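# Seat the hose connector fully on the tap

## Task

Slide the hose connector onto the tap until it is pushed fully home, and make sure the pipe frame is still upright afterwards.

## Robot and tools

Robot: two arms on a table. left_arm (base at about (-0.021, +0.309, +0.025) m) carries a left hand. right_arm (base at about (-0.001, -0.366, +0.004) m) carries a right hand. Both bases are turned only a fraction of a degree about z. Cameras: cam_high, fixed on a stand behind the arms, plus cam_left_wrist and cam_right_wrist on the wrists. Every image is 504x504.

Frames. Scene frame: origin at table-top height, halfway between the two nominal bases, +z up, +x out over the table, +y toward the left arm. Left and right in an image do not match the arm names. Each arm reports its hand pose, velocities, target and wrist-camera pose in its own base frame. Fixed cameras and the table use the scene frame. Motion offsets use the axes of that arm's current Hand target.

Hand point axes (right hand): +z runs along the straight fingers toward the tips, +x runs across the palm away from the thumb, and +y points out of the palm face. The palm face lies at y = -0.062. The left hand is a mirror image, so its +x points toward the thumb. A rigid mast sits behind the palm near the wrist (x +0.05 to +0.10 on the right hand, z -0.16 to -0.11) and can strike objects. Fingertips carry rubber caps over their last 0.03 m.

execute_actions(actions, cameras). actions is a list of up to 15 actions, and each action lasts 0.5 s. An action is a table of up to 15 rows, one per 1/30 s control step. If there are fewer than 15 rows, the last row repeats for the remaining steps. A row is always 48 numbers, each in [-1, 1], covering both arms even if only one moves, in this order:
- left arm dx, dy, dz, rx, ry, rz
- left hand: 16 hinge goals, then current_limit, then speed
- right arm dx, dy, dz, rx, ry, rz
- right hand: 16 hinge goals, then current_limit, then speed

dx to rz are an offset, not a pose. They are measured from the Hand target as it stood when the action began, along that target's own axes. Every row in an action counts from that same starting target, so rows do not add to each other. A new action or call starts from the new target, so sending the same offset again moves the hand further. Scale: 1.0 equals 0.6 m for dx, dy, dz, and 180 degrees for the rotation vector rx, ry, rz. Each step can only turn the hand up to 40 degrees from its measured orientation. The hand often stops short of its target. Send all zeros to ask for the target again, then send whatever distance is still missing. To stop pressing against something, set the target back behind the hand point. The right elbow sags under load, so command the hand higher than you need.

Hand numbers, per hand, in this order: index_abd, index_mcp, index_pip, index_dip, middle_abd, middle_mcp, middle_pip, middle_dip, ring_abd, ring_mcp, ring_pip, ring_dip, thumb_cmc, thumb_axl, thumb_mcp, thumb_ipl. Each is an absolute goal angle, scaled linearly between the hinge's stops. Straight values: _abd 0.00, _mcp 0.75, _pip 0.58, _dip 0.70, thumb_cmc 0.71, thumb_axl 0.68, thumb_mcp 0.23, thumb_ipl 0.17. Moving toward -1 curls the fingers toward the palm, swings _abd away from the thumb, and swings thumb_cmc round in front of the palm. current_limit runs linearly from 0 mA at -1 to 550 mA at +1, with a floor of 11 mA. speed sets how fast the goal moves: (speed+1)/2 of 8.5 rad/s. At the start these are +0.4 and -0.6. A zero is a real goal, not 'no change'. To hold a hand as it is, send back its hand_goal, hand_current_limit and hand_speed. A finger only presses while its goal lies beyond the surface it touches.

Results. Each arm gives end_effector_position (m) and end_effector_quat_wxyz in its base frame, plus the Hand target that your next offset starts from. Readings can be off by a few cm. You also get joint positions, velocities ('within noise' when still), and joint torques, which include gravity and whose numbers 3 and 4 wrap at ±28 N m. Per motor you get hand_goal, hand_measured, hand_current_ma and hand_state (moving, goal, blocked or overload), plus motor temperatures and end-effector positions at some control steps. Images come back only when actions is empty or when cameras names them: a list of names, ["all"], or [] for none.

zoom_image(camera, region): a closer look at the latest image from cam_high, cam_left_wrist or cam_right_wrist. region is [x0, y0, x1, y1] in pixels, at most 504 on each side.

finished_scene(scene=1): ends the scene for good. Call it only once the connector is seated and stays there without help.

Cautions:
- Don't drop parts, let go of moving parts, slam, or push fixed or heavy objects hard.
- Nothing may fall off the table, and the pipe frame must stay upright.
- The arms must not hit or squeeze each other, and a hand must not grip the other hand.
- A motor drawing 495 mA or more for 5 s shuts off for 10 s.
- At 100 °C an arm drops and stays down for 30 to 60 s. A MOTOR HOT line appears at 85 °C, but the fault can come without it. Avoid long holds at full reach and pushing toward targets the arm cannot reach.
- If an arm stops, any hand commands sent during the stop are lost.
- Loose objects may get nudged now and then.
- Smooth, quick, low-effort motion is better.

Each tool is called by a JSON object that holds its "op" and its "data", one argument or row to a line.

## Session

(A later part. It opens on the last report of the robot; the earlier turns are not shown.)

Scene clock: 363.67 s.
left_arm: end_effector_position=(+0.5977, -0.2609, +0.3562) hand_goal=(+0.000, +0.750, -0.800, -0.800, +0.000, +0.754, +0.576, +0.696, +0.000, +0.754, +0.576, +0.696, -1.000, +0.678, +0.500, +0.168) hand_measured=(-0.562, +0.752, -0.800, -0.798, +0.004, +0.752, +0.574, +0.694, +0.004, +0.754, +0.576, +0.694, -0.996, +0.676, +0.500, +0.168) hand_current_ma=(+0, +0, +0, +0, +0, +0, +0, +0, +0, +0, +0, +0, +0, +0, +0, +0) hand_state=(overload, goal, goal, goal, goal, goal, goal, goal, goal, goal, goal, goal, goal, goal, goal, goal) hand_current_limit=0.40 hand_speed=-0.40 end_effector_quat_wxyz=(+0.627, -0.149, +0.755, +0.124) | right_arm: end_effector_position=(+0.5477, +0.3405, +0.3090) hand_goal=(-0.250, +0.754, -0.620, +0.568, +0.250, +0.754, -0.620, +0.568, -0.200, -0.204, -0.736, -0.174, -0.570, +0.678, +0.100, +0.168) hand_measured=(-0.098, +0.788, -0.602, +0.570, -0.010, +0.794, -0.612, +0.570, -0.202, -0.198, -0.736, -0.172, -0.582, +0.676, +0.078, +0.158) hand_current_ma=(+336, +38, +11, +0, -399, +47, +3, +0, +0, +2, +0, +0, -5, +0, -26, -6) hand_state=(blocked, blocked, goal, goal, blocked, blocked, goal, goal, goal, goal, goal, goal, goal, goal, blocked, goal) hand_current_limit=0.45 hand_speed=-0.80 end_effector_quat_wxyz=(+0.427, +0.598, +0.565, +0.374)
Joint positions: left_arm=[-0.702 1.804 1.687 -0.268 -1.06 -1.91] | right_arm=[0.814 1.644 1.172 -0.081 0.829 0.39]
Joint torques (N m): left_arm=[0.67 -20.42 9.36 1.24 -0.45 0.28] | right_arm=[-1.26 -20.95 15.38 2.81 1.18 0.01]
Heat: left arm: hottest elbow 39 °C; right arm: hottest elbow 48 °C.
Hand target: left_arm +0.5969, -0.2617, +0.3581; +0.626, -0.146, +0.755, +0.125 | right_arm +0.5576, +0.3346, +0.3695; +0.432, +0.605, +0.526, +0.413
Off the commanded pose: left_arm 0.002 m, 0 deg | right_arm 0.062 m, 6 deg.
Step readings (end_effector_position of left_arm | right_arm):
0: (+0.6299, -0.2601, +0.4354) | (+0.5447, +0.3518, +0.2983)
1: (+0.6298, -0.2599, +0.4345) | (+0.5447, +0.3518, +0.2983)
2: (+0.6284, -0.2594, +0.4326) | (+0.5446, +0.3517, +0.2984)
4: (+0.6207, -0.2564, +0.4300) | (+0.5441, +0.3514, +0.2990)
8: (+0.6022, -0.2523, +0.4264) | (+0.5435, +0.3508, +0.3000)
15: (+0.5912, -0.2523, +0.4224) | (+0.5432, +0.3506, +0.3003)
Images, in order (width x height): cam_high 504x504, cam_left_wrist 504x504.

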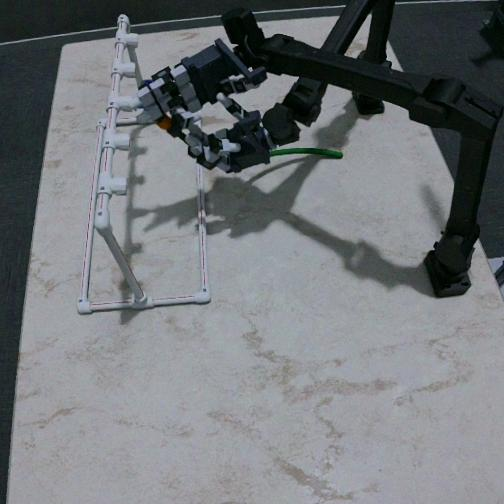

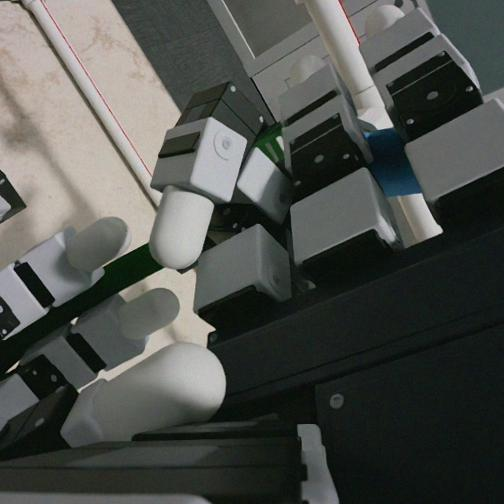

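{"op": "execute_actions", "data": {
  "actions": [
    [[-0.1639,0.001,-0.0304,0,0,0,0,0.75,-0.8,-0.8,0,0.754,0.576,0.696,0,0.754,0.576,0.696,-1,0.678,0.5,0.168,0.4,-0.4,-0.0023,-0.0479,0.0143,0,0,0,-0.25,0.753,-0.62,0.568,0.25,0.753,-0.62,0.568,-0.2,-0.205,-0.737,-0.174,-0.571,0.678,0.1,0.168,0.45,-0.8]]
  ],
  "cameras": ["cam_high","cam_left_wrist"]
}}

Scene clock: 365.30 s.
left_arm: end_effector_position=(+0.5929, -0.2564, +0.4298) hand_goal=(+0.000, +0.750, -0.800, -0.800, +0.000, +0.754, +0.576, +0.696, +0.000, +0.754, +0.576, +0.696, -1.000, +0.678, +0.500, +0.168) hand_measured=(-0.562, +0.752, -0.800, -0.798, +0.004, +0.752, +0.574, +0.694, +0.004, +0.756, +0.576, +0.694, -0.992, +0.676, +0.500, +0.168) hand_current_ma=(+0, +0, +0, +0, +0, +0, +0, +0, +0, +0, +0, +0, +1, +0, +0, +0) hand_state=(overload, goal, goal, goal, goal, goal, goal, goal, goal, goal, goal, goal, goal, goal, goal, goal) hand_current_limit=0.40 hand_speed=-0.40 end_effector_quat_wxyz=(+0.614, -0.128, +0.766, +0.144) | right_arm: end_effector_position=(+0.5483, +0.3406, +0.3137) hand_goal=(-0.250, +0.754, -0.620, +0.568, +0.250, +0.754, -0.620, +0.568, -0.200, -0.204, -0.736, -0.174, -0.570, +0.678, +0.100, +0.168) hand_measured=(-0.098, +0.798, -0.598, +0.570, -0.010, +0.800, -0.608, +0.570, -0.202, -0.198, -0.736, -0.172, -0.572, +0.676, +0.092, +0.164) hand_current_ma=(+336, +59, +16, +0, -399, +63, +6, +0, +0, +2, +0, +0, +0, +0, -4, -1) hand_state=(blocked, blocked, blocked, goal, blocked, blocked, goal, goal, goal, goal, goal, goal, goal, goal, goal, goal) hand_current_limit=0.45 hand_speed=-0.80 end_effector_quat_wxyz=(+0.427, +0.599, +0.557, +0.385)
Joint positions: left_arm=[-0.702 1.792 1.866 -0.505 -1.058 -1.887] | right_arm=[0.813 1.644 1.172 -0.053 0.829 0.389]
Joint torques (N m): left_arm=[0.62 -19.43 15.27 1.16 -0.59 0.11] | right_arm=[-1.26 -16.79 12.66 4.56 1.05 0.01]
Heat: left arm: hottest elbow 39 °C; right arm: hottest elbow 48 °C.
Hand target: left_arm +0.5971, -0.2616, +0.4581; +0.626, -0.146, +0.756, +0.125 | right_arm +0.5576, +0.3345, +0.3396; +0.432, +0.605, +0.526, +0.414
Off the commanded pose: left_arm 0.029 m, 4 deg | right_arm 0.028 m, 5 deg.
Step readings (end_effector_position of left_arm | right_arm):
0: (+0.5977, -0.2609, +0.3562) | (+0.5477, +0.3405, +0.3090)
1: (+0.5976, -0.2607, +0.3561) | (+0.5477, +0.3405, +0.3090)
2: (+0.5966, -0.2599, +0.3565) | (+0.5477, +0.3405, +0.3090)
4: (+0.5956, -0.2589, +0.3628) | (+0.5478, +0.3406, +0.3097)
8: (+0.5949, -0.2582, +0.3855) | (+0.5480, +0.3409, +0.3122)
15: (+0.5939, -0.2573, +0.4234) | (+0.5483, +0.3406, +0.3136)
Images, in order (width x height): cam_high 504x504, cam_left_wrist 504x504.

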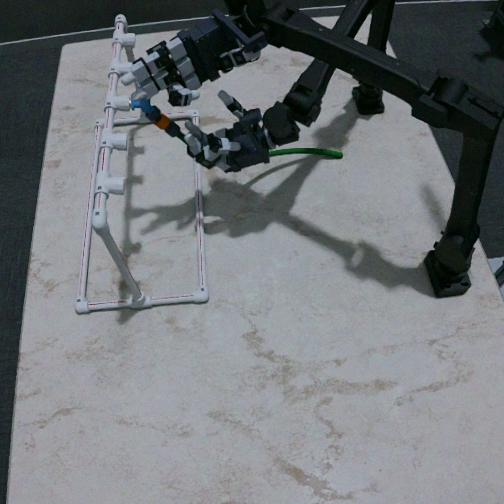

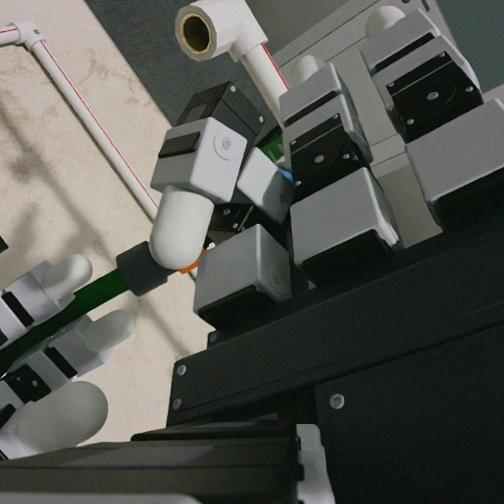

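{"op": "zoom_image", "data": {
  "camera": "cam_high",
  "region": [120, 80, 210, 170]
}}

Scaled by 5.600 from the camera's 504x504 image, which has a finer 720x720 frame.

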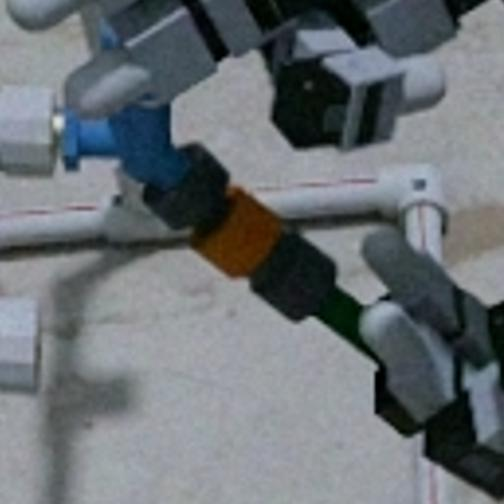

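{"op": "zoom_image", "data": {
  "camera": "cam_high",
  "region": [140, 100, 185, 145]
}}

Scaled by 11.200 from the camera's 504x504 image, which has a finer 720x720 frame.

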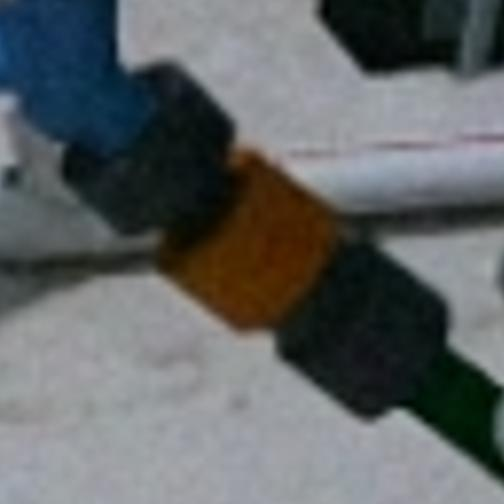

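{"op": "execute_actions", "data": {
  "actions": [
    [[-0.1008,0.1653,-0.0182,0,0,0,0,0.75,-0.8,-0.8,0,0.754,0.576,0.696,0,0.754,0.576,0.696,-1,0.678,0.5,0.168,0.4,-0.4,-0.0023,-0.0287,-0.0073,0,0,0,-0.25,0.753,-0.62,0.568,0.25,0.753,-0.62,0.568,-0.2,-0.205,-0.737,-0.174,-0.571,0.678,0.1,0.168,0.45,-0.8]],
    [[0.0282,0.1142,0.0343,0.0167,-0.0477,0.1669,0,0.75,0.58,0.7,0,0.754,0.576,0.696,0,0.754,0.576,0.696,-1,0.678,0.5,0.168,0.4,-0.2,0,0,0,0,0,0,-0.25,0.753,-0.62,0.568,0.25,0.753,-0.62,0.568,-0.2,-0.205,-0.737,-0.174,-0.571,0.678,0.1,0.168,0.45,-0.8]]
  ],
  "cameras": ["cam_high","cam_left_wrist"]
}}

Scene clock: 373.43 s.
left_arm: end_effector_position=(+0.5482, -0.1017, +0.4977) hand_goal=(+0.000, +0.750, +0.580, +0.700, +0.000, +0.754, +0.576, +0.696, +0.000, +0.754, +0.576, +0.696, -1.000, +0.678, +0.500, +0.168) hand_measured=(-0.368, +0.624, +0.478, +0.698, +0.004, +0.872, +0.614, +0.694, +0.004, +0.756, +0.576, +0.694, -0.992, +0.676, +0.500, +0.168) hand_current_ma=(+0, -252, -148, +0, +0, +220, +20, +0, +0, +0, +0, +0, +1, +0, +0, +0) hand_state=(overload, blocked, blocked, goal, goal, blocked, blocked, goal, goal, goal, goal, goal, goal, goal, goal, goal) hand_current_limit=0.40 hand_speed=-0.20 end_effector_quat_wxyz=(+0.612, +0.067, +0.740, +0.272) | right_arm: end_effector_position=(+0.5464, +0.3382, +0.3123) hand_goal=(-0.250, +0.754, -0.620, +0.568, +0.250, +0.754, -0.620, +0.568, -0.200, -0.204, -0.736, -0.174, -0.570, +0.678, +0.100, +0.168) hand_measured=(-0.098, +0.800, -0.594, +0.570, -0.010, +0.802, -0.604, +0.568, -0.202, -0.198, -0.736, -0.172, -0.572, +0.676, +0.092, +0.164) hand_current_ma=(+336, +60, +20, +0, -399, +64, +10, +0, +0, +2, +0, +0, +0, +0, -4, -1) hand_state=(blocked, blocked, blocked, goal, blocked, blocked, goal, goal, goal, goal, goal, goal, goal, goal, goal, goal) hand_current_limit=0.45 hand_speed=-0.80 end_effector_quat_wxyz=(+0.427, +0.600, +0.548, +0.396)
Joint positions: left_arm=[-0.526 1.387 1.363 -0.132 -0.849 -1.181] | right_arm=[0.813 1.645 1.154 -0.007 0.832 0.389]
Joint torques (N m): left_arm=[0.97 -13.74 9.18 2.29 -0.2 0.3] | right_arm=[-0.32 -16.32 11.07 4.15 1.37 0.08]
Heat: left arm: hottest elbow 41 °C; right arm: hottest elbow 48 °C.
Hand target: left_arm +0.5502, -0.1000, +0.5002; +0.630, +0.081, +0.722, +0.274 | right_arm +0.5485, +0.3348, +0.3243; +0.432, +0.605, +0.526, +0.413
Off the commanded pose: left_arm 0.004 m, 3 deg | right_arm 0.013 m, 3 deg.
Step readings (end_effector_position of left_arm | right_arm):
0: (+0.5929, -0.2564, +0.4298) | (+0.5483, +0.3406, +0.3137)
1: (+0.5930, -0.2566, +0.4297) | (+0.5484, +0.3406, +0.3135)
2: (+0.5936, -0.2559, +0.4307) | (+0.5482, +0.3404, +0.3132)
4: (+0.5928, -0.2500, +0.4353) | (+0.5475, +0.3394, +0.3127)
8: (+0.5805, -0.2106, +0.4694) | (+0.5467, +0.3386, +0.3124)
15: (+0.5530, -0.1599, +0.5350) | (+0.5465, +0.3383, +0.3122)
16: (+0.5515, -0.1588, +0.5381) | (+0.5465, +0.3383, +0.3123)
17: (+0.5509, -0.1562, +0.5380) | (+0.5464, +0.3382, +0.3122)
19: (+0.5473, -0.1480, +0.5279) | (+0.5464, +0.3382, +0.3122)
23: (+0.5500, -0.1212, +0.4909) | (+0.5464, +0.3382, +0.3123)
30: (+0.5596, -0.1067, +0.4634) | (+0.5464, +0.3382, +0.3123)
Images, in order (width x height): cam_high 504x504, cam_left_wrist 504x504.

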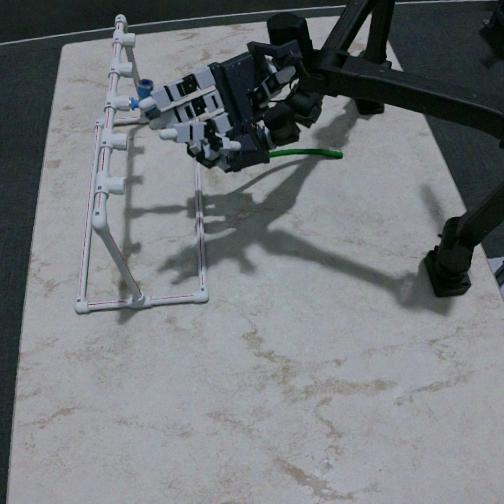

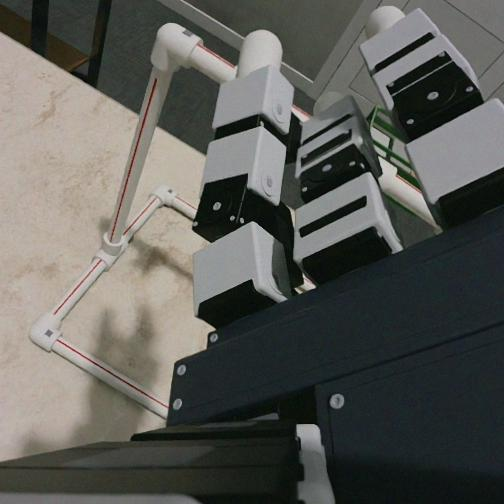

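{"op": "execute_actions", "data": {
  "actions": [
    [[0,0,0,0,0,0,0,0.2,0,0.3,0,0.754,0.576,0.696,0,0.754,0.576,0.696,0.71,0.678,0.23,0.168,0.4,-0.2,0,0,0,0,0,0,-0.25,0.753,-0.62,0.568,0.25,0.753,-0.62,0.568,-0.2,-0.205,-0.737,-0.174,-0.571,0.678,0.1,0.168,0.45,-0.8]]
  ],
  "cameras": ["cam_left_wrist"]
}}

Scene clock: 374.83 s.
left_arm: end_effector_position=(+0.5532, -0.1061, +0.4942) hand_goal=(+0.000, +0.200, +0.000, +0.300, +0.000, +0.754, +0.576, +0.696, +0.000, +0.754, +0.576, +0.696, +0.710, +0.678, +0.230, +0.168) hand_measured=(-0.364, +0.210, +0.004, +0.302, +0.004, +0.766, +0.582, +0.694, +0.004, +0.756, +0.576, +0.694, +0.712, +0.676, +0.232, +0.168) hand_current_ma=(+0, +2, +0, +0, +0, +2, +0, +0, +0, +0, +0, +0, +0, +0, +0, +0) hand_state=(overload, goal, goal, goal, goal, goal, goal, goal, goal, goal, goal, goal, goal, goal, goal, goal) hand_current_limit=0.40 hand_speed=-0.20 end_effector_quat_wxyz=(+0.625, +0.084, +0.727, +0.271) | right_arm: end_effector_position=(+0.5464, +0.3382, +0.3123) hand_goal=(-0.250, +0.754, -0.620, +0.568, +0.250, +0.754, -0.620, +0.568, -0.200, -0.204, -0.736, -0.174, -0.570, +0.678, +0.100, +0.168) hand_measured=(-0.098, +0.800, -0.594, +0.570, -0.010, +0.802, -0.604, +0.568, -0.202, -0.198, -0.736, -0.172, -0.572, +0.676, +0.092, +0.164) hand_current_ma=(+336, +60, +20, +0, -399, +64, +10, +0, +0, +2, +0, +0, +0, +0, -4, -1) hand_state=(blocked, blocked, blocked, goal, blocked, blocked, goal, goal, goal, goal, goal, goal, goal, goal, goal, goal) hand_current_limit=0.45 hand_speed=-0.80 end_effector_quat_wxyz=(+0.427, +0.600, +0.548, +0.396)
Joint positions: left_arm=[-0.525 1.387 1.326 -0.044 -0.816 -1.123] | right_arm=[0.813 1.645 1.154 -0.007 0.832 0.389]
Joint torques (N m): left_arm=[1.38 -14.27 9.11 2.35 -0.16 0.33] | right_arm=[-0.09 -16.38 11.02 4.15 1.37 0.09]
Heat: left arm: hottest elbow 41 °C; right arm: hottest elbow 48 °C.
Hand target: left_arm +0.5502, -0.0999, +0.5001; +0.630, +0.081, +0.722, +0.274 | right_arm +0.5485, +0.3348, +0.3243; +0.432, +0.605, +0.526, +0.413
Off the commanded pose: left_arm 0.009 m, 1 deg | right_arm 0.013 m, 3 deg.
Step readings (end_effector_position of left_arm | right_arm):
0: (+0.5482, -0.1017, +0.4977) | (+0.5464, +0.3382, +0.3123)
1: (+0.5484, -0.1020, +0.4978) | (+0.5464, +0.3382, +0.3123)
2: (+0.5493, -0.1029, +0.4976) | (+0.5464, +0.3382, +0.3123)
4: (+0.5511, -0.1048, +0.4965) | (+0.5464, +0.3382, +0.3123)
8: (+0.5523, -0.1057, +0.4930) | (+0.5464, +0.3382, +0.3123)
15: (+0.5531, -0.1059, +0.4938) | (+0.5464, +0.3382, +0.3123)
Images, in order (width x height): cam_left_wrist 504x504.

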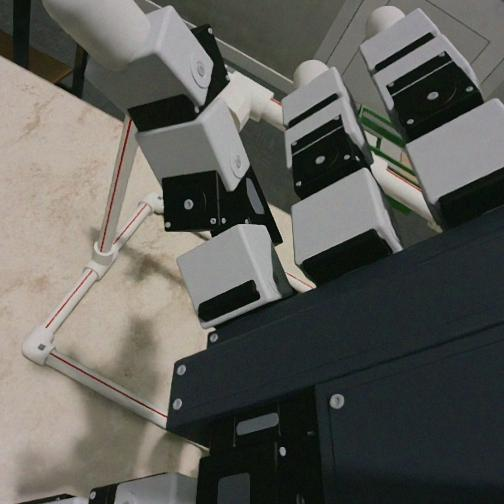

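{"op": "execute_actions", "data": {
  "actions": [
    [[0.0978,-0.0618,0.0222,0.0167,-0.0477,0.1669,0,-0.5,-0.3,0.3,0,0.754,0.576,0.696,0,0.754,0.576,0.696,0.71,0.678,0.23,0.168,0.4,-0.2,0,0,0,0,0,0,-0.25,0.753,-0.62,0.568,0.25,0.753,-0.62,0.568,-0.2,-0.205,-0.737,-0.174,-0.571,0.678,0.1,0.168,0.45,-0.8]],
    [[-0.0205,-0.0702,0.0248,0.0167,-0.0477,0.1669,0,-0.5,-0.3,0.3,0,0.754,0.576,0.696,0,0.754,0.576,0.696,0.71,0.678,0.23,0.168,0.4,-0.2,0,0,0,0,0,0,-0.25,0.753,-0.62,0.568,0.25,0.753,-0.62,0.568,-0.2,-0.205,-0.737,-0.174,-0.571,0.678,0.1,0.168,0.45,-0.8]]
  ],
  "cameras": ["cam_high","cam_left_wrist"]
}}

Scene clock: 378.13 s.
left_arm: end_effector_position=(+0.5568, -0.0949, +0.4312) hand_goal=(+0.000, -0.500, -0.300, +0.300, +0.000, +0.754, +0.576, +0.696, +0.000, +0.754, +0.576, +0.696, +0.710, +0.678, +0.230, +0.168) hand_measured=(-0.364, -0.498, -0.300, +0.302, +0.004, +0.766, +0.580, +0.694, +0.004, +0.764, +0.576, +0.694, +0.716, +0.676, +0.232, +0.168) hand_current_ma=(+0, +0, +0, +0, +0, +2, +0, +0, +0, +2, +0, +0, +1, +0, +0, +0) hand_state=(overload, goal, goal, goal, goal, goal, goal, goal, goal, goal, goal, goal, goal, goal, goal, goal) hand_current_limit=0.40 hand_speed=-0.20 end_effector_quat_wxyz=(+0.592, +0.266, +0.664, +0.371) | right_arm: end_effector_position=(+0.5455, +0.3370, +0.3081) hand_goal=(-0.250, +0.754, -0.620, +0.568, +0.250, +0.754, -0.620, +0.568, -0.200, -0.204, -0.736, -0.174, -0.570, +0.678, +0.100, +0.168) hand_measured=(-0.098, +0.788, -0.594, +0.570, -0.010, +0.794, -0.612, +0.568, -0.202, -0.198, -0.736, -0.172, -0.572, +0.676, +0.094, +0.164) hand_current_ma=(+336, +38, +20, +0, -399, +48, +3, +0, +0, +2, +0, +0, +0, +0, -3, -1) hand_state=(blocked, blocked, blocked, goal, blocked, blocked, goal, goal, goal, goal, goal, goal, goal, goal, goal, goal) hand_current_limit=0.45 hand_speed=-0.80 end_effector_quat_wxyz=(+0.431, +0.600, +0.548, +0.393)
Joint positions: left_arm=[-0.452 1.361 1.006 0.325 -0.632 -0.647] | right_arm=[0.814 1.649 1.146 0.001 0.84 0.386]
Joint torques (N m): left_arm=[0.67 -11.99 9.61 1.44 -0.22 0.11] | right_arm=[-0.26 -16.62 11.62 3.84 1.02 0.11]
Heat: left arm: hottest elbow 41 °C; right arm: hottest elbow 48 °C.
Hand target: left_arm +0.5572, -0.0952, +0.4301; +0.590, +0.266, +0.667, +0.370 (last step not sent: back at the drive's target) | right_arm +0.5485, +0.3348, +0.3243; +0.432, +0.605, +0.526, +0.413
Off the commanded pose: left_arm 0.052 m, 38 deg | right_arm 0.017 m, 4 deg.
Step readings (end_effector_position of left_arm | right_arm):
0: (+0.5533, -0.1061, +0.4943) | (+0.5464, +0.3382, +0.3123)
1: (+0.5541, -0.1068, +0.4933) | (+0.5464, +0.3382, +0.3123)
2: (+0.5551, -0.1080, +0.4912) | (+0.5464, +0.3382, +0.3123)
4: (+0.5535, -0.1077, +0.4758) | (+0.5464, +0.3382, +0.3123)
8: (+0.5543, -0.1038, +0.4284) | (+0.5464, +0.3382, +0.3123)
15: (+0.5572, -0.0951, +0.4297) | (+0.5455, +0.3371, +0.3075)
16: (+0.5571, -0.0958, +0.4324) | (+0.5455, +0.3370, +0.3078) HELD (not all sent) left_arm
17: (+0.5571, -0.0961, +0.4332) | (+0.5455, +0.3370, +0.3080) HELD (not all sent) left_arm
19: (+0.5571, -0.0962, +0.4332) | (+0.5455, +0.3370, +0.3081) HELD (not all sent) left_arm
23: (+0.5569, -0.0957, +0.4328) | (+0.5455, +0.3370, +0.3081) HELD (not all sent) left_arm
30: (+0.5568, -0.0951, +0.4315) | (+0.5455, +0.3370, +0.3081) HELD (not all sent) left_arm
HELD (not all sent) left_arm: steps 16 to 30.
pose unreachable (left arm): on one or more control steps of this call, first in action 1 (counted from 0), this arm could not follow its commanded pose, so it was not sent that pose on those steps. It may still have moved: this result reports where it is.
cause: moving toward the commanded pose would bring a part of the arm too close to another arm (a part of this arm just beyond joint 6 (wrist roll) and a part of the right arm just beyond its joint 4 (wrist pitch), 36 mm apart when this arm was first held).
Images, in order (width x height): cam_high 504x504, cam_left_wrist 504x504.

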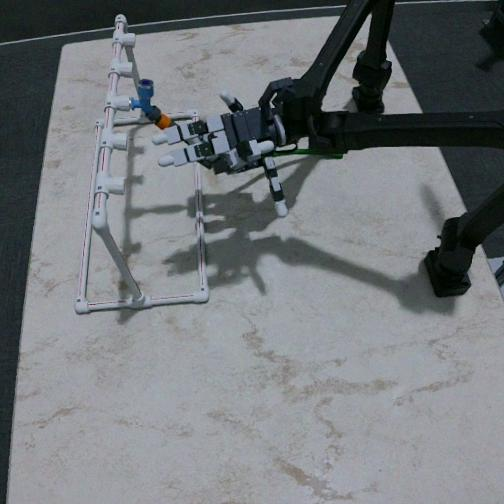

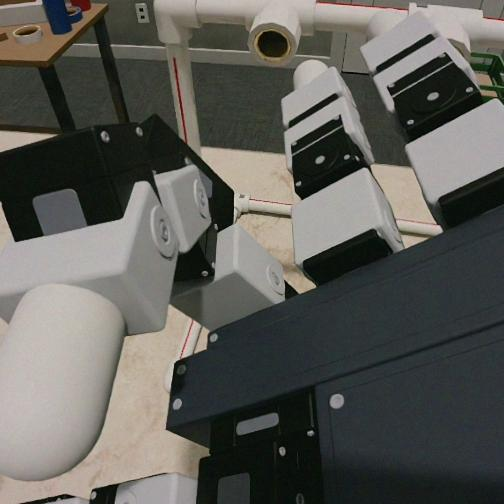

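{"op": "execute_actions", "data": {
  "actions": [
    [[0.0792,0.1167,-0.0788,0,0,0,0,-0.5,-0.3,0.3,0,0.754,0.576,0.696,0,0.754,0.576,0.696,0.71,0.678,0.23,0.168,0.4,-0.2,0,0,0,0,0,0,-0.25,0.753,-0.62,0.568,0.25,0.753,-0.62,0.568,-0.2,-0.205,-0.737,-0.174,-0.571,0.678,0.1,0.168,0.45,-0.8]],
    [[0.0065,-0.0365,-0.002,0.0044,-0.0292,0.1002,0,-0.5,-0.3,0.3,0,0.754,0.576,0.696,0,0.754,0.576,0.696,0.71,0.678,0.23,0.168,0.4,-0.2,0,0,0,0,0,0,-0.25,0.753,-0.62,0.568,0.25,0.753,-0.62,0.568,-0.2,-0.205,-0.737,-0.174,-0.571,0.678,0.1,0.168,0.45,-0.8]],
    [[-0.0255,-0.0433,0.0467,0.0044,-0.0292,0.1002,0,-0.5,-0.3,0.3,0,0.754,0.576,0.696,0,0.754,0.576,0.696,0.71,0.678,0.23,0.168,0.4,-0.2,0,0,0,0,0,0,-0.25,0.753,-0.62,0.568,0.25,0.753,-0.62,0.568,-0.2,-0.205,-0.737,-0.174,-0.571,0.678,0.1,0.168,0.45,-0.8]]
  ],
  "cameras": ["cam_high","cam_left_wrist"]
}}

Scene clock: 382.27 s.
left_arm: end_effector_position=(+0.5281, -0.0577, +0.4172) hand_goal=(+0.000, -0.500, -0.300, +0.300, +0.000, +0.754, +0.576, +0.696, +0.000, +0.754, +0.576, +0.696, +0.710, +0.678, +0.230, +0.168) hand_measured=(-0.364, -0.500, -0.300, +0.302, +0.002, +0.764, +0.580, +0.694, +0.004, +0.764, +0.576, +0.694, +0.718, +0.676, +0.230, +0.168) hand_current_ma=(+0, +0, +0, +0, +0, +2, +0, +0, +0, +1, +0, +0, +1, +0, +0, +0) hand_state=(overload, goal, goal, goal, goal, goal, goal, goal, goal, goal, goal, goal, goal, goal, goal, goal) hand_current_limit=0.40 hand_speed=-0.20 end_effector_quat_wxyz=(+0.499, +0.502, +0.507, +0.491) | right_arm: end_effector_position=(+0.5455, +0.3370, +0.3083) hand_goal=(-0.250, +0.754, -0.620, +0.568, +0.250, +0.754, -0.620, +0.568, -0.200, -0.204, -0.736, -0.174, -0.570, +0.678, +0.100, +0.168) hand_measured=(-0.098, +0.788, -0.594, +0.570, -0.010, +0.794, -0.612, +0.568, -0.202, -0.198, -0.736, -0.172, -0.572, +0.676, +0.094, +0.164) hand_current_ma=(+336, +38, +20, +0, -399, +48, +3, +0, +0, +2, +0, +0, +0, +0, -3, -1) hand_state=(blocked, blocked, blocked, goal, blocked, blocked, goal, goal, goal, goal, goal, goal, goal, goal, goal, goal) hand_current_limit=0.45 hand_speed=-0.80 end_effector_quat_wxyz=(+0.431, +0.600, +0.548, +0.393)
Joint positions: left_arm=[-0.224 1.195 0.733 0.443 -0.221 -0.018] | right_arm=[0.814 1.649 1.146 0.003 0.84 0.386]
Joint torques (N m): left_arm=[1.38 -8.76 8.96 2.69 -0.03 0.24] | right_arm=[-0.21 -16.62 11.6 3.74 1.03 0.11]
Heat: left arm: hottest elbow 41 °C; right arm: hottest elbow 47 °C.
Hand target: left_arm +0.5272, -0.0548, +0.4200; +0.500, +0.499, +0.501, +0.499 | right_arm +0.5485, +0.3348, +0.3244; +0.432, +0.605, +0.526, +0.414
Off the commanded pose: left_arm 0.004 m, 1 deg | right_arm 0.016 m, 4 deg.
Step readings (end_effector_position of left_arm | right_arm):
0: (+0.5568, -0.0949, +0.4312) | (+0.5455, +0.3370, +0.3081)
1: (+0.5568, -0.0950, +0.4313) | (+0.5455, +0.3370, +0.3081)
2: (+0.5564, -0.0932, +0.4305) | (+0.5455, +0.3370, +0.3081)
4: (+0.5473, -0.0843, +0.4277) | (+0.5455, +0.3370, +0.3082)
8: (+0.5177, -0.0462, +0.4405) | (+0.5455, +0.3370, +0.3083)
15: (+0.4934, -0.0242, +0.4755) | (+0.5455, +0.3370, +0.3083)
16: (+0.4941, -0.0252, +0.4744) | (+0.5455, +0.3370, +0.3083)
17: (+0.4957, -0.0280, +0.4719) | (+0.5455, +0.3370, +0.3083)
19: (+0.4975, -0.0340, +0.4598) | (+0.5455, +0.3370, +0.3083)
23: (+0.4978, -0.0369, +0.4301) | (+0.5455, +0.3370, +0.3083)
30: (+0.4979, -0.0353, +0.4350) | (+0.5455, +0.3370, +0.3083)
31: (+0.4983, -0.0366, +0.4365) | (+0.5455, +0.3370, +0.3083)
32: (+0.4999, -0.0397, +0.4379) | (+0.5455, +0.3370, +0.3083)
34: (+0.5051, -0.0469, +0.4398) | (+0.5455, +0.3370, +0.3083)
38: (+0.5190, -0.0519, +0.4266) | (+0.5455, +0.3370, +0.3083)
45: (+0.5291, -0.0543, +0.4126) | (+0.5455, +0.3370, +0.3083)
Images, in order (width x height): cam_high 504x504, cam_left_wrist 504x504.

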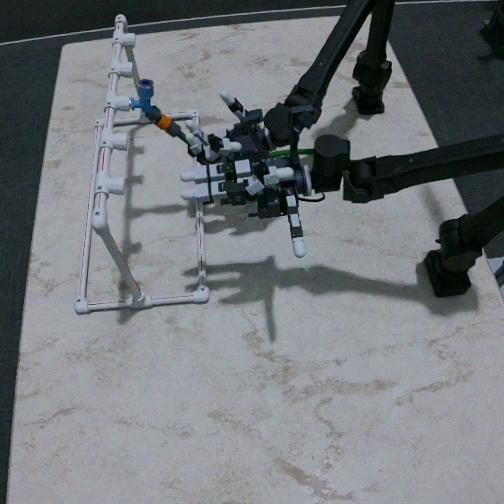

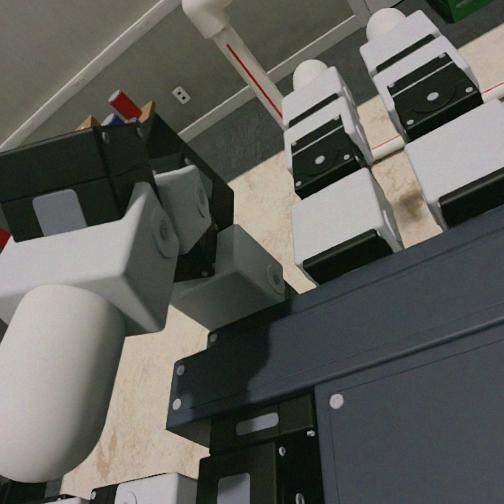

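{"op": "execute_actions", "data": {
  "actions": [
    [[-0.0333,-0.075,0.1333,0,0,0,0,-0.9,-0.3,0.3,0,0.754,0.576,0.696,0,0.754,0.576,0.696,0.71,0.678,0.23,0.168,0.4,-0.2,0,0,0,0,0,0,-0.25,0.753,-0.62,0.568,0.25,0.753,-0.62,0.568,-0.2,-0.205,-0.737,-0.174,-0.571,0.678,0.1,0.168,0.45,-0.8]],
    [[-0.0333,0,0.1333,0,0,0,0,-0.9,-0.3,0.3,0,0.754,0.576,0.696,0,0.754,0.576,0.696,0.71,0.678,0.23,0.168,0.4,-0.2,0,0,0,0,0,0,-0.25,0.753,-0.62,0.568,0.25,0.753,-0.62,0.568,-0.2,-0.205,-0.737,-0.174,-0.571,0.678,0.1,0.168,0.45,-0.8]]
  ],
  "cameras": ["cam_high","cam_left_wrist"]
}}

{"op": "zoom_image", "data": {
  "camera": "cam_high",
  "region": [70, 80, 250, 260]
}}

Scene clock: 385.17 s.
left_arm: end_effector_position=(+0.6749, -0.0903, +0.3461) hand_goal=(+0.000, -0.900, -0.300, +0.300, +0.000, +0.754, +0.576, +0.696, +0.000, +0.754, +0.576, +0.696, +0.710, +0.678, +0.230, +0.168) hand_measured=(-0.364, -0.904, -0.300, +0.302, +0.002, +0.764, +0.580, +0.694, +0.002, +0.764, +0.576, +0.694, +0.720, +0.676, +0.230, +0.168) hand_current_ma=(+0, +0, +0, +0, +0, +2, +0, +0, +0, +2, +0, +0, +1, +0, +0, +0) hand_state=(overload, goal, goal, goal, goal, goal, goal, goal, goal, goal, goal, goal, goal, goal, goal, goal) hand_current_limit=0.40 hand_speed=-0.20 end_effector_quat_wxyz=(+0.488, +0.510, +0.514, +0.488) | right_arm: end_effector_position=(+0.5455, +0.3370, +0.3083) hand_goal=(-0.250, +0.754, -0.620, +0.568, +0.250, +0.754, -0.620, +0.568, -0.200, -0.204, -0.736, -0.174, -0.570, +0.678, +0.100, +0.168) hand_measured=(-0.098, +0.788, -0.594, +0.570, -0.010, +0.794, -0.612, +0.568, -0.202, -0.198, -0.736, -0.172, -0.572, +0.676, +0.094, +0.164) hand_current_ma=(+336, +38, +20, +0, -399, +48, +3, +0, +0, +2, +0, +0, +0, +0, -3, -1) hand_state=(blocked, blocked, blocked, goal, blocked, blocked, goal, goal, goal, goal, goal, goal, goal, goal, goal, goal) hand_current_limit=0.45 hand_speed=-0.80 end_effector_quat_wxyz=(+0.431, +0.600, +0.548, +0.393)
Joint positions: left_arm=[-0.224 1.675 1.04 0.586 -0.227 -0.015] | right_arm=[0.814 1.649 1.146 0.003 0.84 0.386]
Joint torques (N m): left_arm=[0.73 -15.79 13.64 1.7 -0.07 0.26] | right_arm=[-0.32 -16.67 11.62 3.77 1.02 0.11]
Heat: left arm: hottest elbow 41 °C; right arm: hottest elbow 47 °C.
Hand target: left_arm +0.6872, -0.0949, +0.3752; +0.500, +0.499, +0.501, +0.499 | right_arm +0.5485, +0.3348, +0.3244; +0.432, +0.605, +0.526, +0.414
Off the commanded pose: left_arm 0.032 m, 3 deg | right_arm 0.016 m, 4 deg.
Step readings (end_effector_position of left_arm | right_arm):
0: (+0.5281, -0.0577, +0.4172) | (+0.5455, +0.3370, +0.3083)
1: (+0.5283, -0.0578, +0.4172) | (+0.5455, +0.3370, +0.3083)
2: (+0.5295, -0.0581, +0.4167) | (+0.5455, +0.3370, +0.3083)
4: (+0.5399, -0.0603, +0.4071) | (+0.5455, +0.3370, +0.3083)
8: (+0.5765, -0.0688, +0.3515) | (+0.5455, +0.3370, +0.3083)
15: (+0.5950, -0.0730, +0.3065) | (+0.5455, +0.3370, +0.3083)
16: (+0.5959, -0.0731, +0.3106) | (+0.5455, +0.3370, +0.3083)
17: (+0.5987, -0.0734, +0.3160) | (+0.5455, +0.3370, +0.3083)
19: (+0.6133, -0.0761, +0.3312) | (+0.5455, +0.3370, +0.3083)
23: (+0.6495, -0.0844, +0.3562) | (+0.5455, +0.3370, +0.3083)
30: (+0.6716, -0.0896, +0.3479) | (+0.5455, +0.3370, +0.3083)
Images, in order (width x height): cam_high 504x504, cam_left_wrist 504x504.

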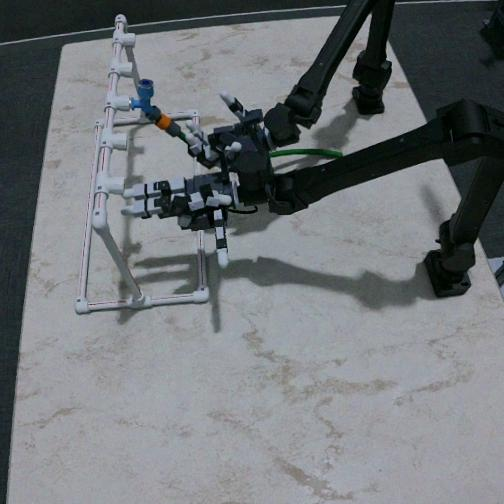

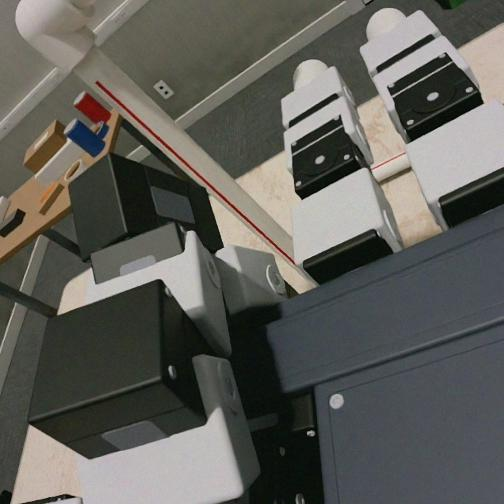

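Scaled by 2.800 from the camera's 504x504 image, which has a finer 720x720 frame.

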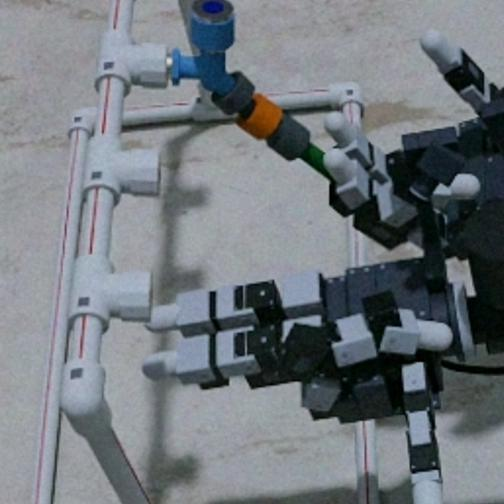

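{"op": "execute_actions", "data": {
  "actions": [
    [[0,0.0167,0.1333,0,0,0,0,-0.9,-0.3,0.3,0,0.754,0.576,0.696,0,0.754,0.576,0.696,0.71,0.678,0.23,0.168,0.4,-0.2,0,0,0,0,0,0,-0.25,0.753,-0.62,0.568,0.25,0.753,-0.62,0.568,-0.2,-0.205,-0.737,-0.174,-0.571,0.678,0.1,0.168,0.45,-0.8]],
    [[0,0.0333,0.13,0,0,0,0,-0.9,-0.3,0.3,0,0.754,0.576,0.696,0,0.754,0.576,0.696,0.71,0.678,0.23,0.168,0.4,-0.2,0,0,0,0,0,0,-0.25,0.753,-0.62,0.568,0.25,0.753,-0.62,0.568,-0.2,-0.205,-0.737,-0.174,-0.571,0.678,0.1,0.168,0.45,-0.8]]
  ],
  "cameras": ["cam_high","cam_left_wrist"]
}}

{"op": "zoom_image", "data": {
  "camera": "cam_high",
  "region": [70, 80, 250, 260]
}}

Scene clock: 387.70 s.
left_arm: end_effector_position=(+0.8294, -0.0973, +0.3689) hand_goal=(+0.000, -0.900, -0.300, +0.300, +0.000, +0.754, +0.576, +0.696, +0.000, +0.754, +0.576, +0.696, +0.710, +0.678, +0.230, +0.168) hand_measured=(-0.364, -0.930, -0.300, +0.302, +0.002, +0.764, +0.580, +0.694, +0.002, +0.764, +0.576, +0.694, +0.720, +0.676, +0.230, +0.168) hand_current_ma=(+0, -15, +0, +0, +0, +2, +0, +0, +0, +2, +0, +0, +1, +0, +0, +0) hand_state=(overload, blocked, goal, goal, goal, goal, goal, goal, goal, goal, goal, goal, goal, goal, goal, goal) hand_current_limit=0.40 hand_speed=-0.20 end_effector_quat_wxyz=(+0.487, +0.514, +0.514, +0.483) | right_arm: end_effector_position=(+0.5455, +0.3368, +0.3087) hand_goal=(-0.250, +0.754, -0.620, +0.568, +0.250, +0.754, -0.620, +0.568, -0.200, -0.204, -0.736, -0.174, -0.570, +0.678, +0.100, +0.168) hand_measured=(-0.098, +0.794, -0.580, +0.570, -0.010, +0.798, -0.596, +0.568, -0.202, -0.198, -0.736, -0.172, -0.572, +0.676, +0.094, +0.164) hand_current_ma=(+336, +47, +43, +0, -399, +56, +17, +0, +0, +2, +0, +0, +0, +0, -3, -1) hand_state=(blocked, blocked, blocked, goal, blocked, blocked, blocked, goal, goal, goal, goal, goal, goal, goal, goal, goal) hand_current_limit=0.45 hand_speed=-0.80 end_effector_quat_wxyz=(+0.431, +0.600, +0.547, +0.394)
Joint positions: left_arm=[-0.181 1.987 1.581 0.347 -0.177 -0.015] | right_arm=[0.814 1.649 1.146 0.004 0.841 0.386]
Joint torques (N m): left_arm=[1.38 -21.42 16.18 1.73 0 0.26] | right_arm=[-0.21 -16.67 11.62 3.7 0.98 0.11]
Heat: left arm: hottest elbow 41 °C; right arm: hottest elbow 46 °C.
Hand target: left_arm +0.8451, -0.0950, +0.4051; +0.501, +0.499, +0.501, +0.499 | right_arm +0.5485, +0.3347, +0.3243; +0.432, +0.605, +0.526, +0.413
Off the commanded pose: left_arm 0.040 m, 3 deg | right_arm 0.016 m, 3 deg.
Step readings (end_effector_position of left_arm | right_arm):
0: (+0.6749, -0.0903, +0.3461) | (+0.5455, +0.3370, +0.3083)
1: (+0.6754, -0.0907, +0.3463) | (+0.5455, +0.3370, +0.3083)
2: (+0.6785, -0.0917, +0.3470) | (+0.5455, +0.3370, +0.3083)
4: (+0.6945, -0.0951, +0.3513) | (+0.5455, +0.3370, +0.3083)
8: (+0.7293, -0.0974, +0.3604) | (+0.5455, +0.3370, +0.3083)
15: (+0.7504, -0.0942, +0.3548) | (+0.5455, +0.3370, +0.3083)
16: (+0.7522, -0.0946, +0.3540) | (+0.5455, +0.3370, +0.3083)
17: (+0.7563, -0.0949, +0.3541) | (+0.5455, +0.3370, +0.3083)
19: (+0.7728, -0.0968, +0.3586) | (+0.5455, +0.3370, +0.3083)
23: (+0.8039, -0.0957, +0.3685) | (+0.5455, +0.3368, +0.3087)
30: (+0.8251, -0.0966, +0.3688) | (+0.5455, +0.3368, +0.3087)
Images, in order (width x height): cam_high 504x504, cam_left_wrist 504x504.

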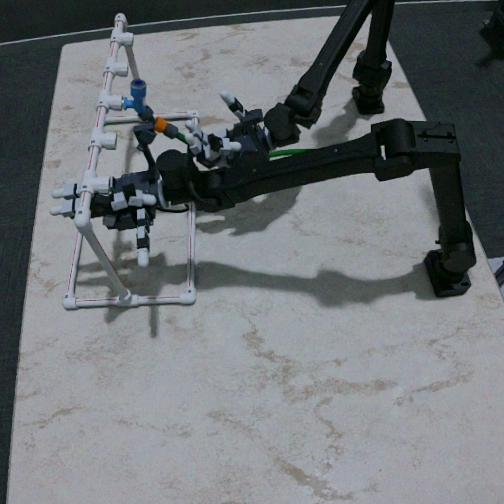

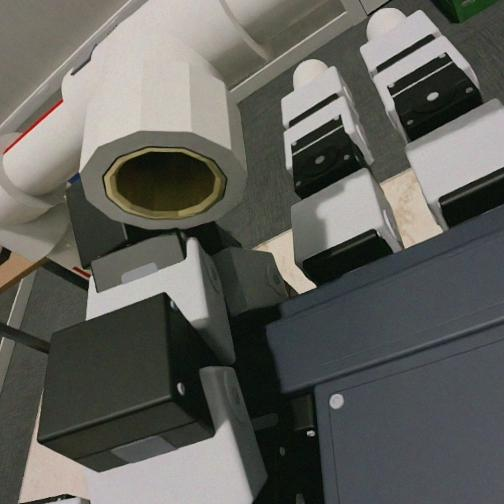

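Scaled by 2.800 from the camera's 504x504 image, which has a finer 720x720 frame.

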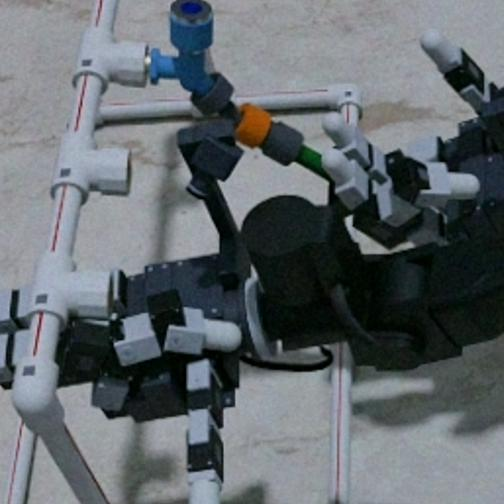

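{"op": "zoom_image", "data": {
  "camera": "cam_high",
  "region": [125, 75, 205, 155]
}}

Scaled by 6.300 from the camera's 504x504 image, which has a finer 720x720 frame.

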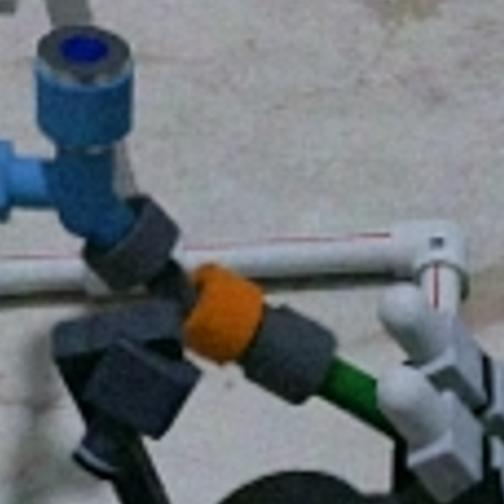

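{"op": "execute_actions", "data": {
  "actions": [
    [[0,0,-0.1667,0,0,0,0,-0.9,-0.3,0.3,0,0.754,0.576,0.696,0,0.754,0.576,0.696,0.71,0.678,0.23,0.168,0.4,-0.2,0,0,0,0,0,0,-0.25,0.753,-0.62,0.568,0.25,0.753,-0.62,0.568,-0.2,-0.205,-0.737,-0.174,-0.571,0.678,0.1,0.168,0.45,-0.8]],
    [[0.0667,0.03,-0.1667,0,0,0,0,-0.5,0.58,0.7,0,0.754,0.576,0.696,0,0.754,0.576,0.696,0.71,0.678,0.23,0.168,0.4,-0.2,0,0,0,0,0,0,-0.25,0.753,-0.62,0.568,0.25,0.753,-0.62,0.568,-0.2,-0.205,-0.737,-0.174,-0.571,0.678,0.1,0.168,0.45,-0.8]]
  ],
  "cameras": ["cam_high"]
}}

Scene clock: 395.47 s.
left_arm: end_effector_position=(+0.6487, -0.0567, +0.4192) hand_goal=(+0.000, -0.500, +0.580, +0.700, +0.000, +0.754, +0.576, +0.696, +0.000, +0.754, +0.576, +0.696, +0.710, +0.678, +0.230, +0.168) hand_measured=(-0.364, -0.502, +0.578, +0.698, +0.002, +0.764, +0.580, +0.694, +0.002, +0.764, +0.576, +0.694, +0.720, +0.676, +0.230, +0.168) hand_current_ma=(+0, +0, +0, +0, +0, +2, +0, +0, +0, +2, +0, +0, +1, +0, +0, +0) hand_state=(overload, goal, goal, goal, goal, goal, goal, goal, goal, goal, goal, goal, goal, goal, goal, goal) hand_current_limit=0.40 hand_speed=-0.20 end_effector_quat_wxyz=(+0.499, +0.501, +0.507, +0.493) | right_arm: end_effector_position=(+0.5455, +0.3369, +0.3086) hand_goal=(-0.250, +0.754, -0.620, +0.568, +0.250, +0.754, -0.620, +0.568, -0.200, -0.204, -0.736, -0.174, -0.570, +0.678, +0.100, +0.168) hand_measured=(-0.098, +0.794, -0.580, +0.570, -0.010, +0.798, -0.596, +0.568, -0.202, -0.198, -0.736, -0.172, -0.572, +0.676, +0.094, +0.164) hand_current_ma=(+336, +47, +43, +0, -399, +56, +17, +0, +0, +2, +0, +0, +0, +0, -3, -1) hand_state=(blocked, blocked, blocked, goal, blocked, blocked, blocked, goal, goal, goal, goal, goal, goal, goal, goal, goal) hand_current_limit=0.45 hand_speed=-0.80 end_effector_quat_wxyz=(+0.431, +0.600, +0.547, +0.394)
Joint positions: left_arm=[-0.167 1.51 1.036 0.458 -0.166 -0.015] | right_arm=[0.814 1.649 1.146 0.004 0.841 0.386]
Joint torques (N m): left_arm=[1.08 -14.74 8.62 2.52 -0.04 0.25] | right_arm=[-0.21 -16.79 11.59 3.7 0.98 0.11]
Heat: left arm: hottest elbow 44 °C; right arm: hottest elbow 46 °C.
Hand target: left_arm +0.6451, -0.0548, +0.4230; +0.500, +0.499, +0.501, +0.499 | right_arm +0.5486, +0.3348, +0.3243; +0.432, +0.605, +0.526, +0.413
Off the commanded pose: left_arm 0.006 m, 1 deg | right_arm 0.016 m, 3 deg.
Step readings (end_effector_position of left_arm | right_arm):
0: (+0.8294, -0.0973, +0.3688) | (+0.5455, +0.3368, +0.3087)
1: (+0.8294, -0.0973, +0.3688) | (+0.5455, +0.3368, +0.3087)
2: (+0.8285, -0.0966, +0.3685) | (+0.5455, +0.3368, +0.3087)
4: (+0.8171, -0.0942, +0.3665) | (+0.5455, +0.3369, +0.3086)
8: (+0.7855, -0.0894, +0.3677) | (+0.5455, +0.3369, +0.3086)
15: (+0.7565, -0.0889, +0.3982) | (+0.5455, +0.3369, +0.3086)
16: (+0.7537, -0.0890, +0.4003) | (+0.5455, +0.3369, +0.3086)
17: (+0.7482, -0.0889, +0.3998) | (+0.5455, +0.3369, +0.3086)
19: (+0.7268, -0.0858, +0.3921) | (+0.5455, +0.3369, +0.3086)
23: (+0.6853, -0.0730, +0.3916) | (+0.5455, +0.3369, +0.3086)
30: (+0.6524, -0.0571, +0.4242) | (+0.5455, +0.3369, +0.3086)
Images, in order (width x height): cam_high 504x504.

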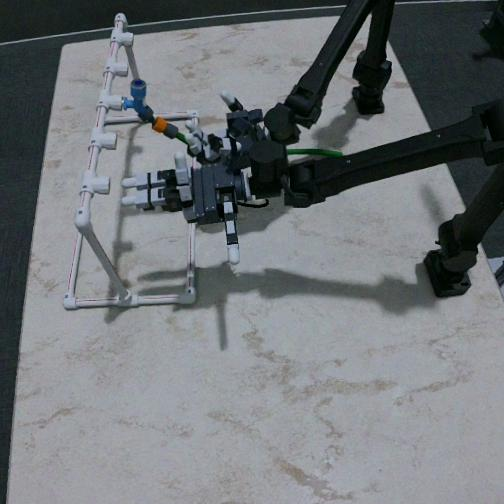

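{"op": "execute_actions", "data": {
  "actions": [
    [[0.0333,0.1667,-0.1333,-0.0167,0.0477,-0.1669,0,-0.5,-0.8,-0.8,0,0.754,0.576,0.696,0,0.754,0.576,0.696,-0.5,0.678,0.4,0.168,0.4,-0.2,-0.0035,-0.0093,-0.0318,0,0,0,-0.25,0.753,-0.62,0.568,0.25,0.753,-0.62,0.568,-0.2,-0.205,-0.737,-0.174,-0.571,0.678,0.1,0.168,0.45,-0.8]],
    [[-0.057,-0.033,-0.0103,-0.0167,0.0477,-0.1669,0,0.75,-0.8,-0.8,0,0.754,0.576,0.696,0,0.754,0.576,0.696,-1,0.678,0.5,0.168,0.4,-0.4,-0.0035,-0.0093,-0.0318,0,0,0,-0.25,0.753,-0.62,0.568,0.25,0.753,-0.62,0.568,-0.2,-0.205,-0.737,-0.174,-0.571,0.678,0.1,0.168,0.45,-0.8]],
    [[-0.0813,-0.0748,0.0007,-0.0167,0.0477,-0.1669,0,0.75,-0.8,-0.8,0,0.754,0.576,0.696,0,0.754,0.576,0.696,-1,0.678,0.5,0.168,0.4,-0.4,-0.0035,-0.0093,-0.0318,0,0,0,-0.25,0.753,-0.62,0.568,0.25,0.753,-0.62,0.568,-0.2,-0.205,-0.737,-0.174,-0.571,0.678,0.1,0.168,0.45,-0.8]]
  ],
  "cameras": ["cam_high","cam_left_wrist"]
}}

{"op": "zoom_image", "data": {
  "camera": "cam_high",
  "region": [125, 65, 225, 165]
}}

Scene clock: 399.57 s.
left_arm: end_effector_position=(+0.5790, -0.1357, +0.5169) hand_goal=(+0.000, +0.750, -0.800, -0.800, +0.000, +0.754, +0.576, +0.696, +0.000, +0.754, +0.576, +0.696, -1.000, +0.678, +0.500, +0.168) hand_measured=(-0.376, +0.750, -0.798, -0.798, +0.002, +0.758, +0.580, +0.694, +0.002, +0.758, +0.576, +0.694, -0.996, +0.678, +0.500, +0.168) hand_current_ma=(+0, +0, +0, +0, +0, +0, +0, +0, +0, +0, +0, +0, +0, +0, +0, +0) hand_state=(overload, goal, goal, goal, goal, goal, goal, goal, goal, goal, goal, goal, goal, goal, goal, goal) hand_current_limit=0.40 hand_speed=-0.40 end_effector_quat_wxyz=(+0.634, -0.115, +0.750, +0.149) | right_arm: end_effector_position=(+0.4946, +0.3371, +0.3148) hand_goal=(-0.250, +0.754, -0.620, +0.568, +0.250, +0.754, -0.620, +0.568, -0.200, -0.204, -0.736, -0.174, -0.570, +0.678, +0.100, +0.168) hand_measured=(-0.098, +0.794, -0.586, +0.570, -0.010, +0.794, -0.598, +0.568, -0.202, -0.198, -0.736, -0.172, -0.572, +0.676, +0.094, +0.164) hand_current_ma=(+336, +47, +32, +0, -399, +48, +17, +0, +0, +2, +0, +0, +0, +0, -3, -1) hand_state=(blocked, blocked, blocked, goal, blocked, blocked, blocked, goal, goal, goal, goal, goal, goal, goal, goal, goal) hand_current_limit=0.45 hand_speed=-0.80 end_effector_quat_wxyz=(+0.437, +0.601, +0.534, +0.403)
Joint positions: left_arm=[-0.55 1.56 1.738 -0.43 -0.918 -1.694] | right_arm=[0.892 1.575 1.061 0.004 0.926 0.44]
Joint torques (N m): left_arm=[1.26 -14.86 15.61 1.31 -0.3 0.07] | right_arm=[0.62 -16.85 9.78 2.11 0.75 0.2]
Heat: left arm: hottest elbow 44 °C; right arm: hottest elbow 45 °C.
Hand target: left_arm +0.5854, -0.1346, +0.5430; +0.625, -0.146, +0.756, +0.124 | right_arm +0.4886, +0.3349, +0.3241; +0.432, +0.605, +0.526, +0.413
Off the commanded pose: left_arm 0.027 m, 5 deg | right_arm 0.011 m, 2 deg.
Step readings (end_effector_position of left_arm | right_arm):
0: (+0.6487, -0.0567, +0.4192) | (+0.5455, +0.3369, +0.3086)
1: (+0.6483, -0.0554, +0.4196) | (+0.5455, +0.3368, +0.3087)
2: (+0.6463, -0.0505, +0.4205) | (+0.5454, +0.3366, +0.3088)
4: (+0.6350, -0.0399, +0.4272) | (+0.5438, +0.3369, +0.3084)
8: (+0.5960, -0.0362, +0.4720) | (+0.5388, +0.3391, +0.3042)
15: (+0.5531, -0.0344, +0.5167) | (+0.5347, +0.3378, +0.3044)
16: (+0.5529, -0.0323, +0.5154) | (+0.5344, +0.3373, +0.3054)
17: (+0.5509, -0.0291, +0.5118) | (+0.5331, +0.3371, +0.3062)
19: (+0.5491, -0.0317, +0.5044) | (+0.5282, +0.3357, +0.3072)
23: (+0.5585, -0.0719, +0.4936) | (+0.5197, +0.3339, +0.3098)
30: (+0.5628, -0.0846, +0.4874) | (+0.5152, +0.3368, +0.3131)
31: (+0.5623, -0.0828, +0.4889) | (+0.5149, +0.3366, +0.3128)
32: (+0.5607, -0.0813, +0.4907) | (+0.5136, +0.3367, +0.3126)
34: (+0.5625, -0.0847, +0.5007) | (+0.5081, +0.3364, +0.3120)
38: (+0.5736, -0.1185, +0.5225) | (+0.4992, +0.3351, +0.3115)
45: (+0.5791, -0.1398, +0.5249) | (+0.4951, +0.3370, +0.3147)
Images, in order (width x height): cam_high 504x504, cam_left_wrist 504x504.

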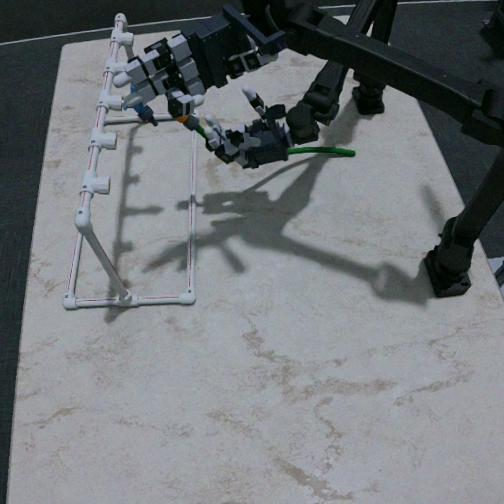

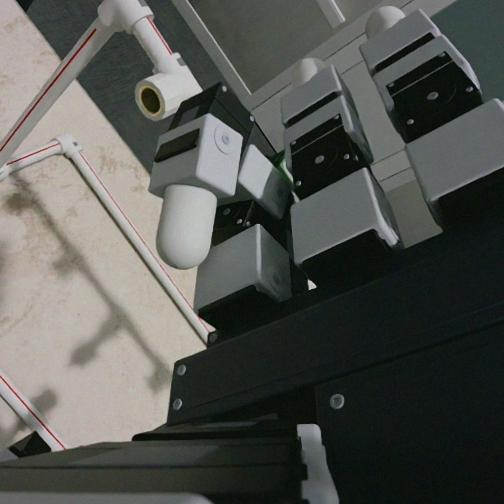

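Scaled by 5.040 from the camera's 504x504 image, which has a finer 720x720 frame.

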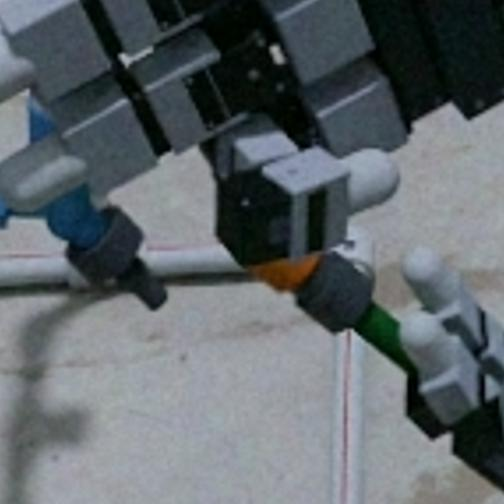

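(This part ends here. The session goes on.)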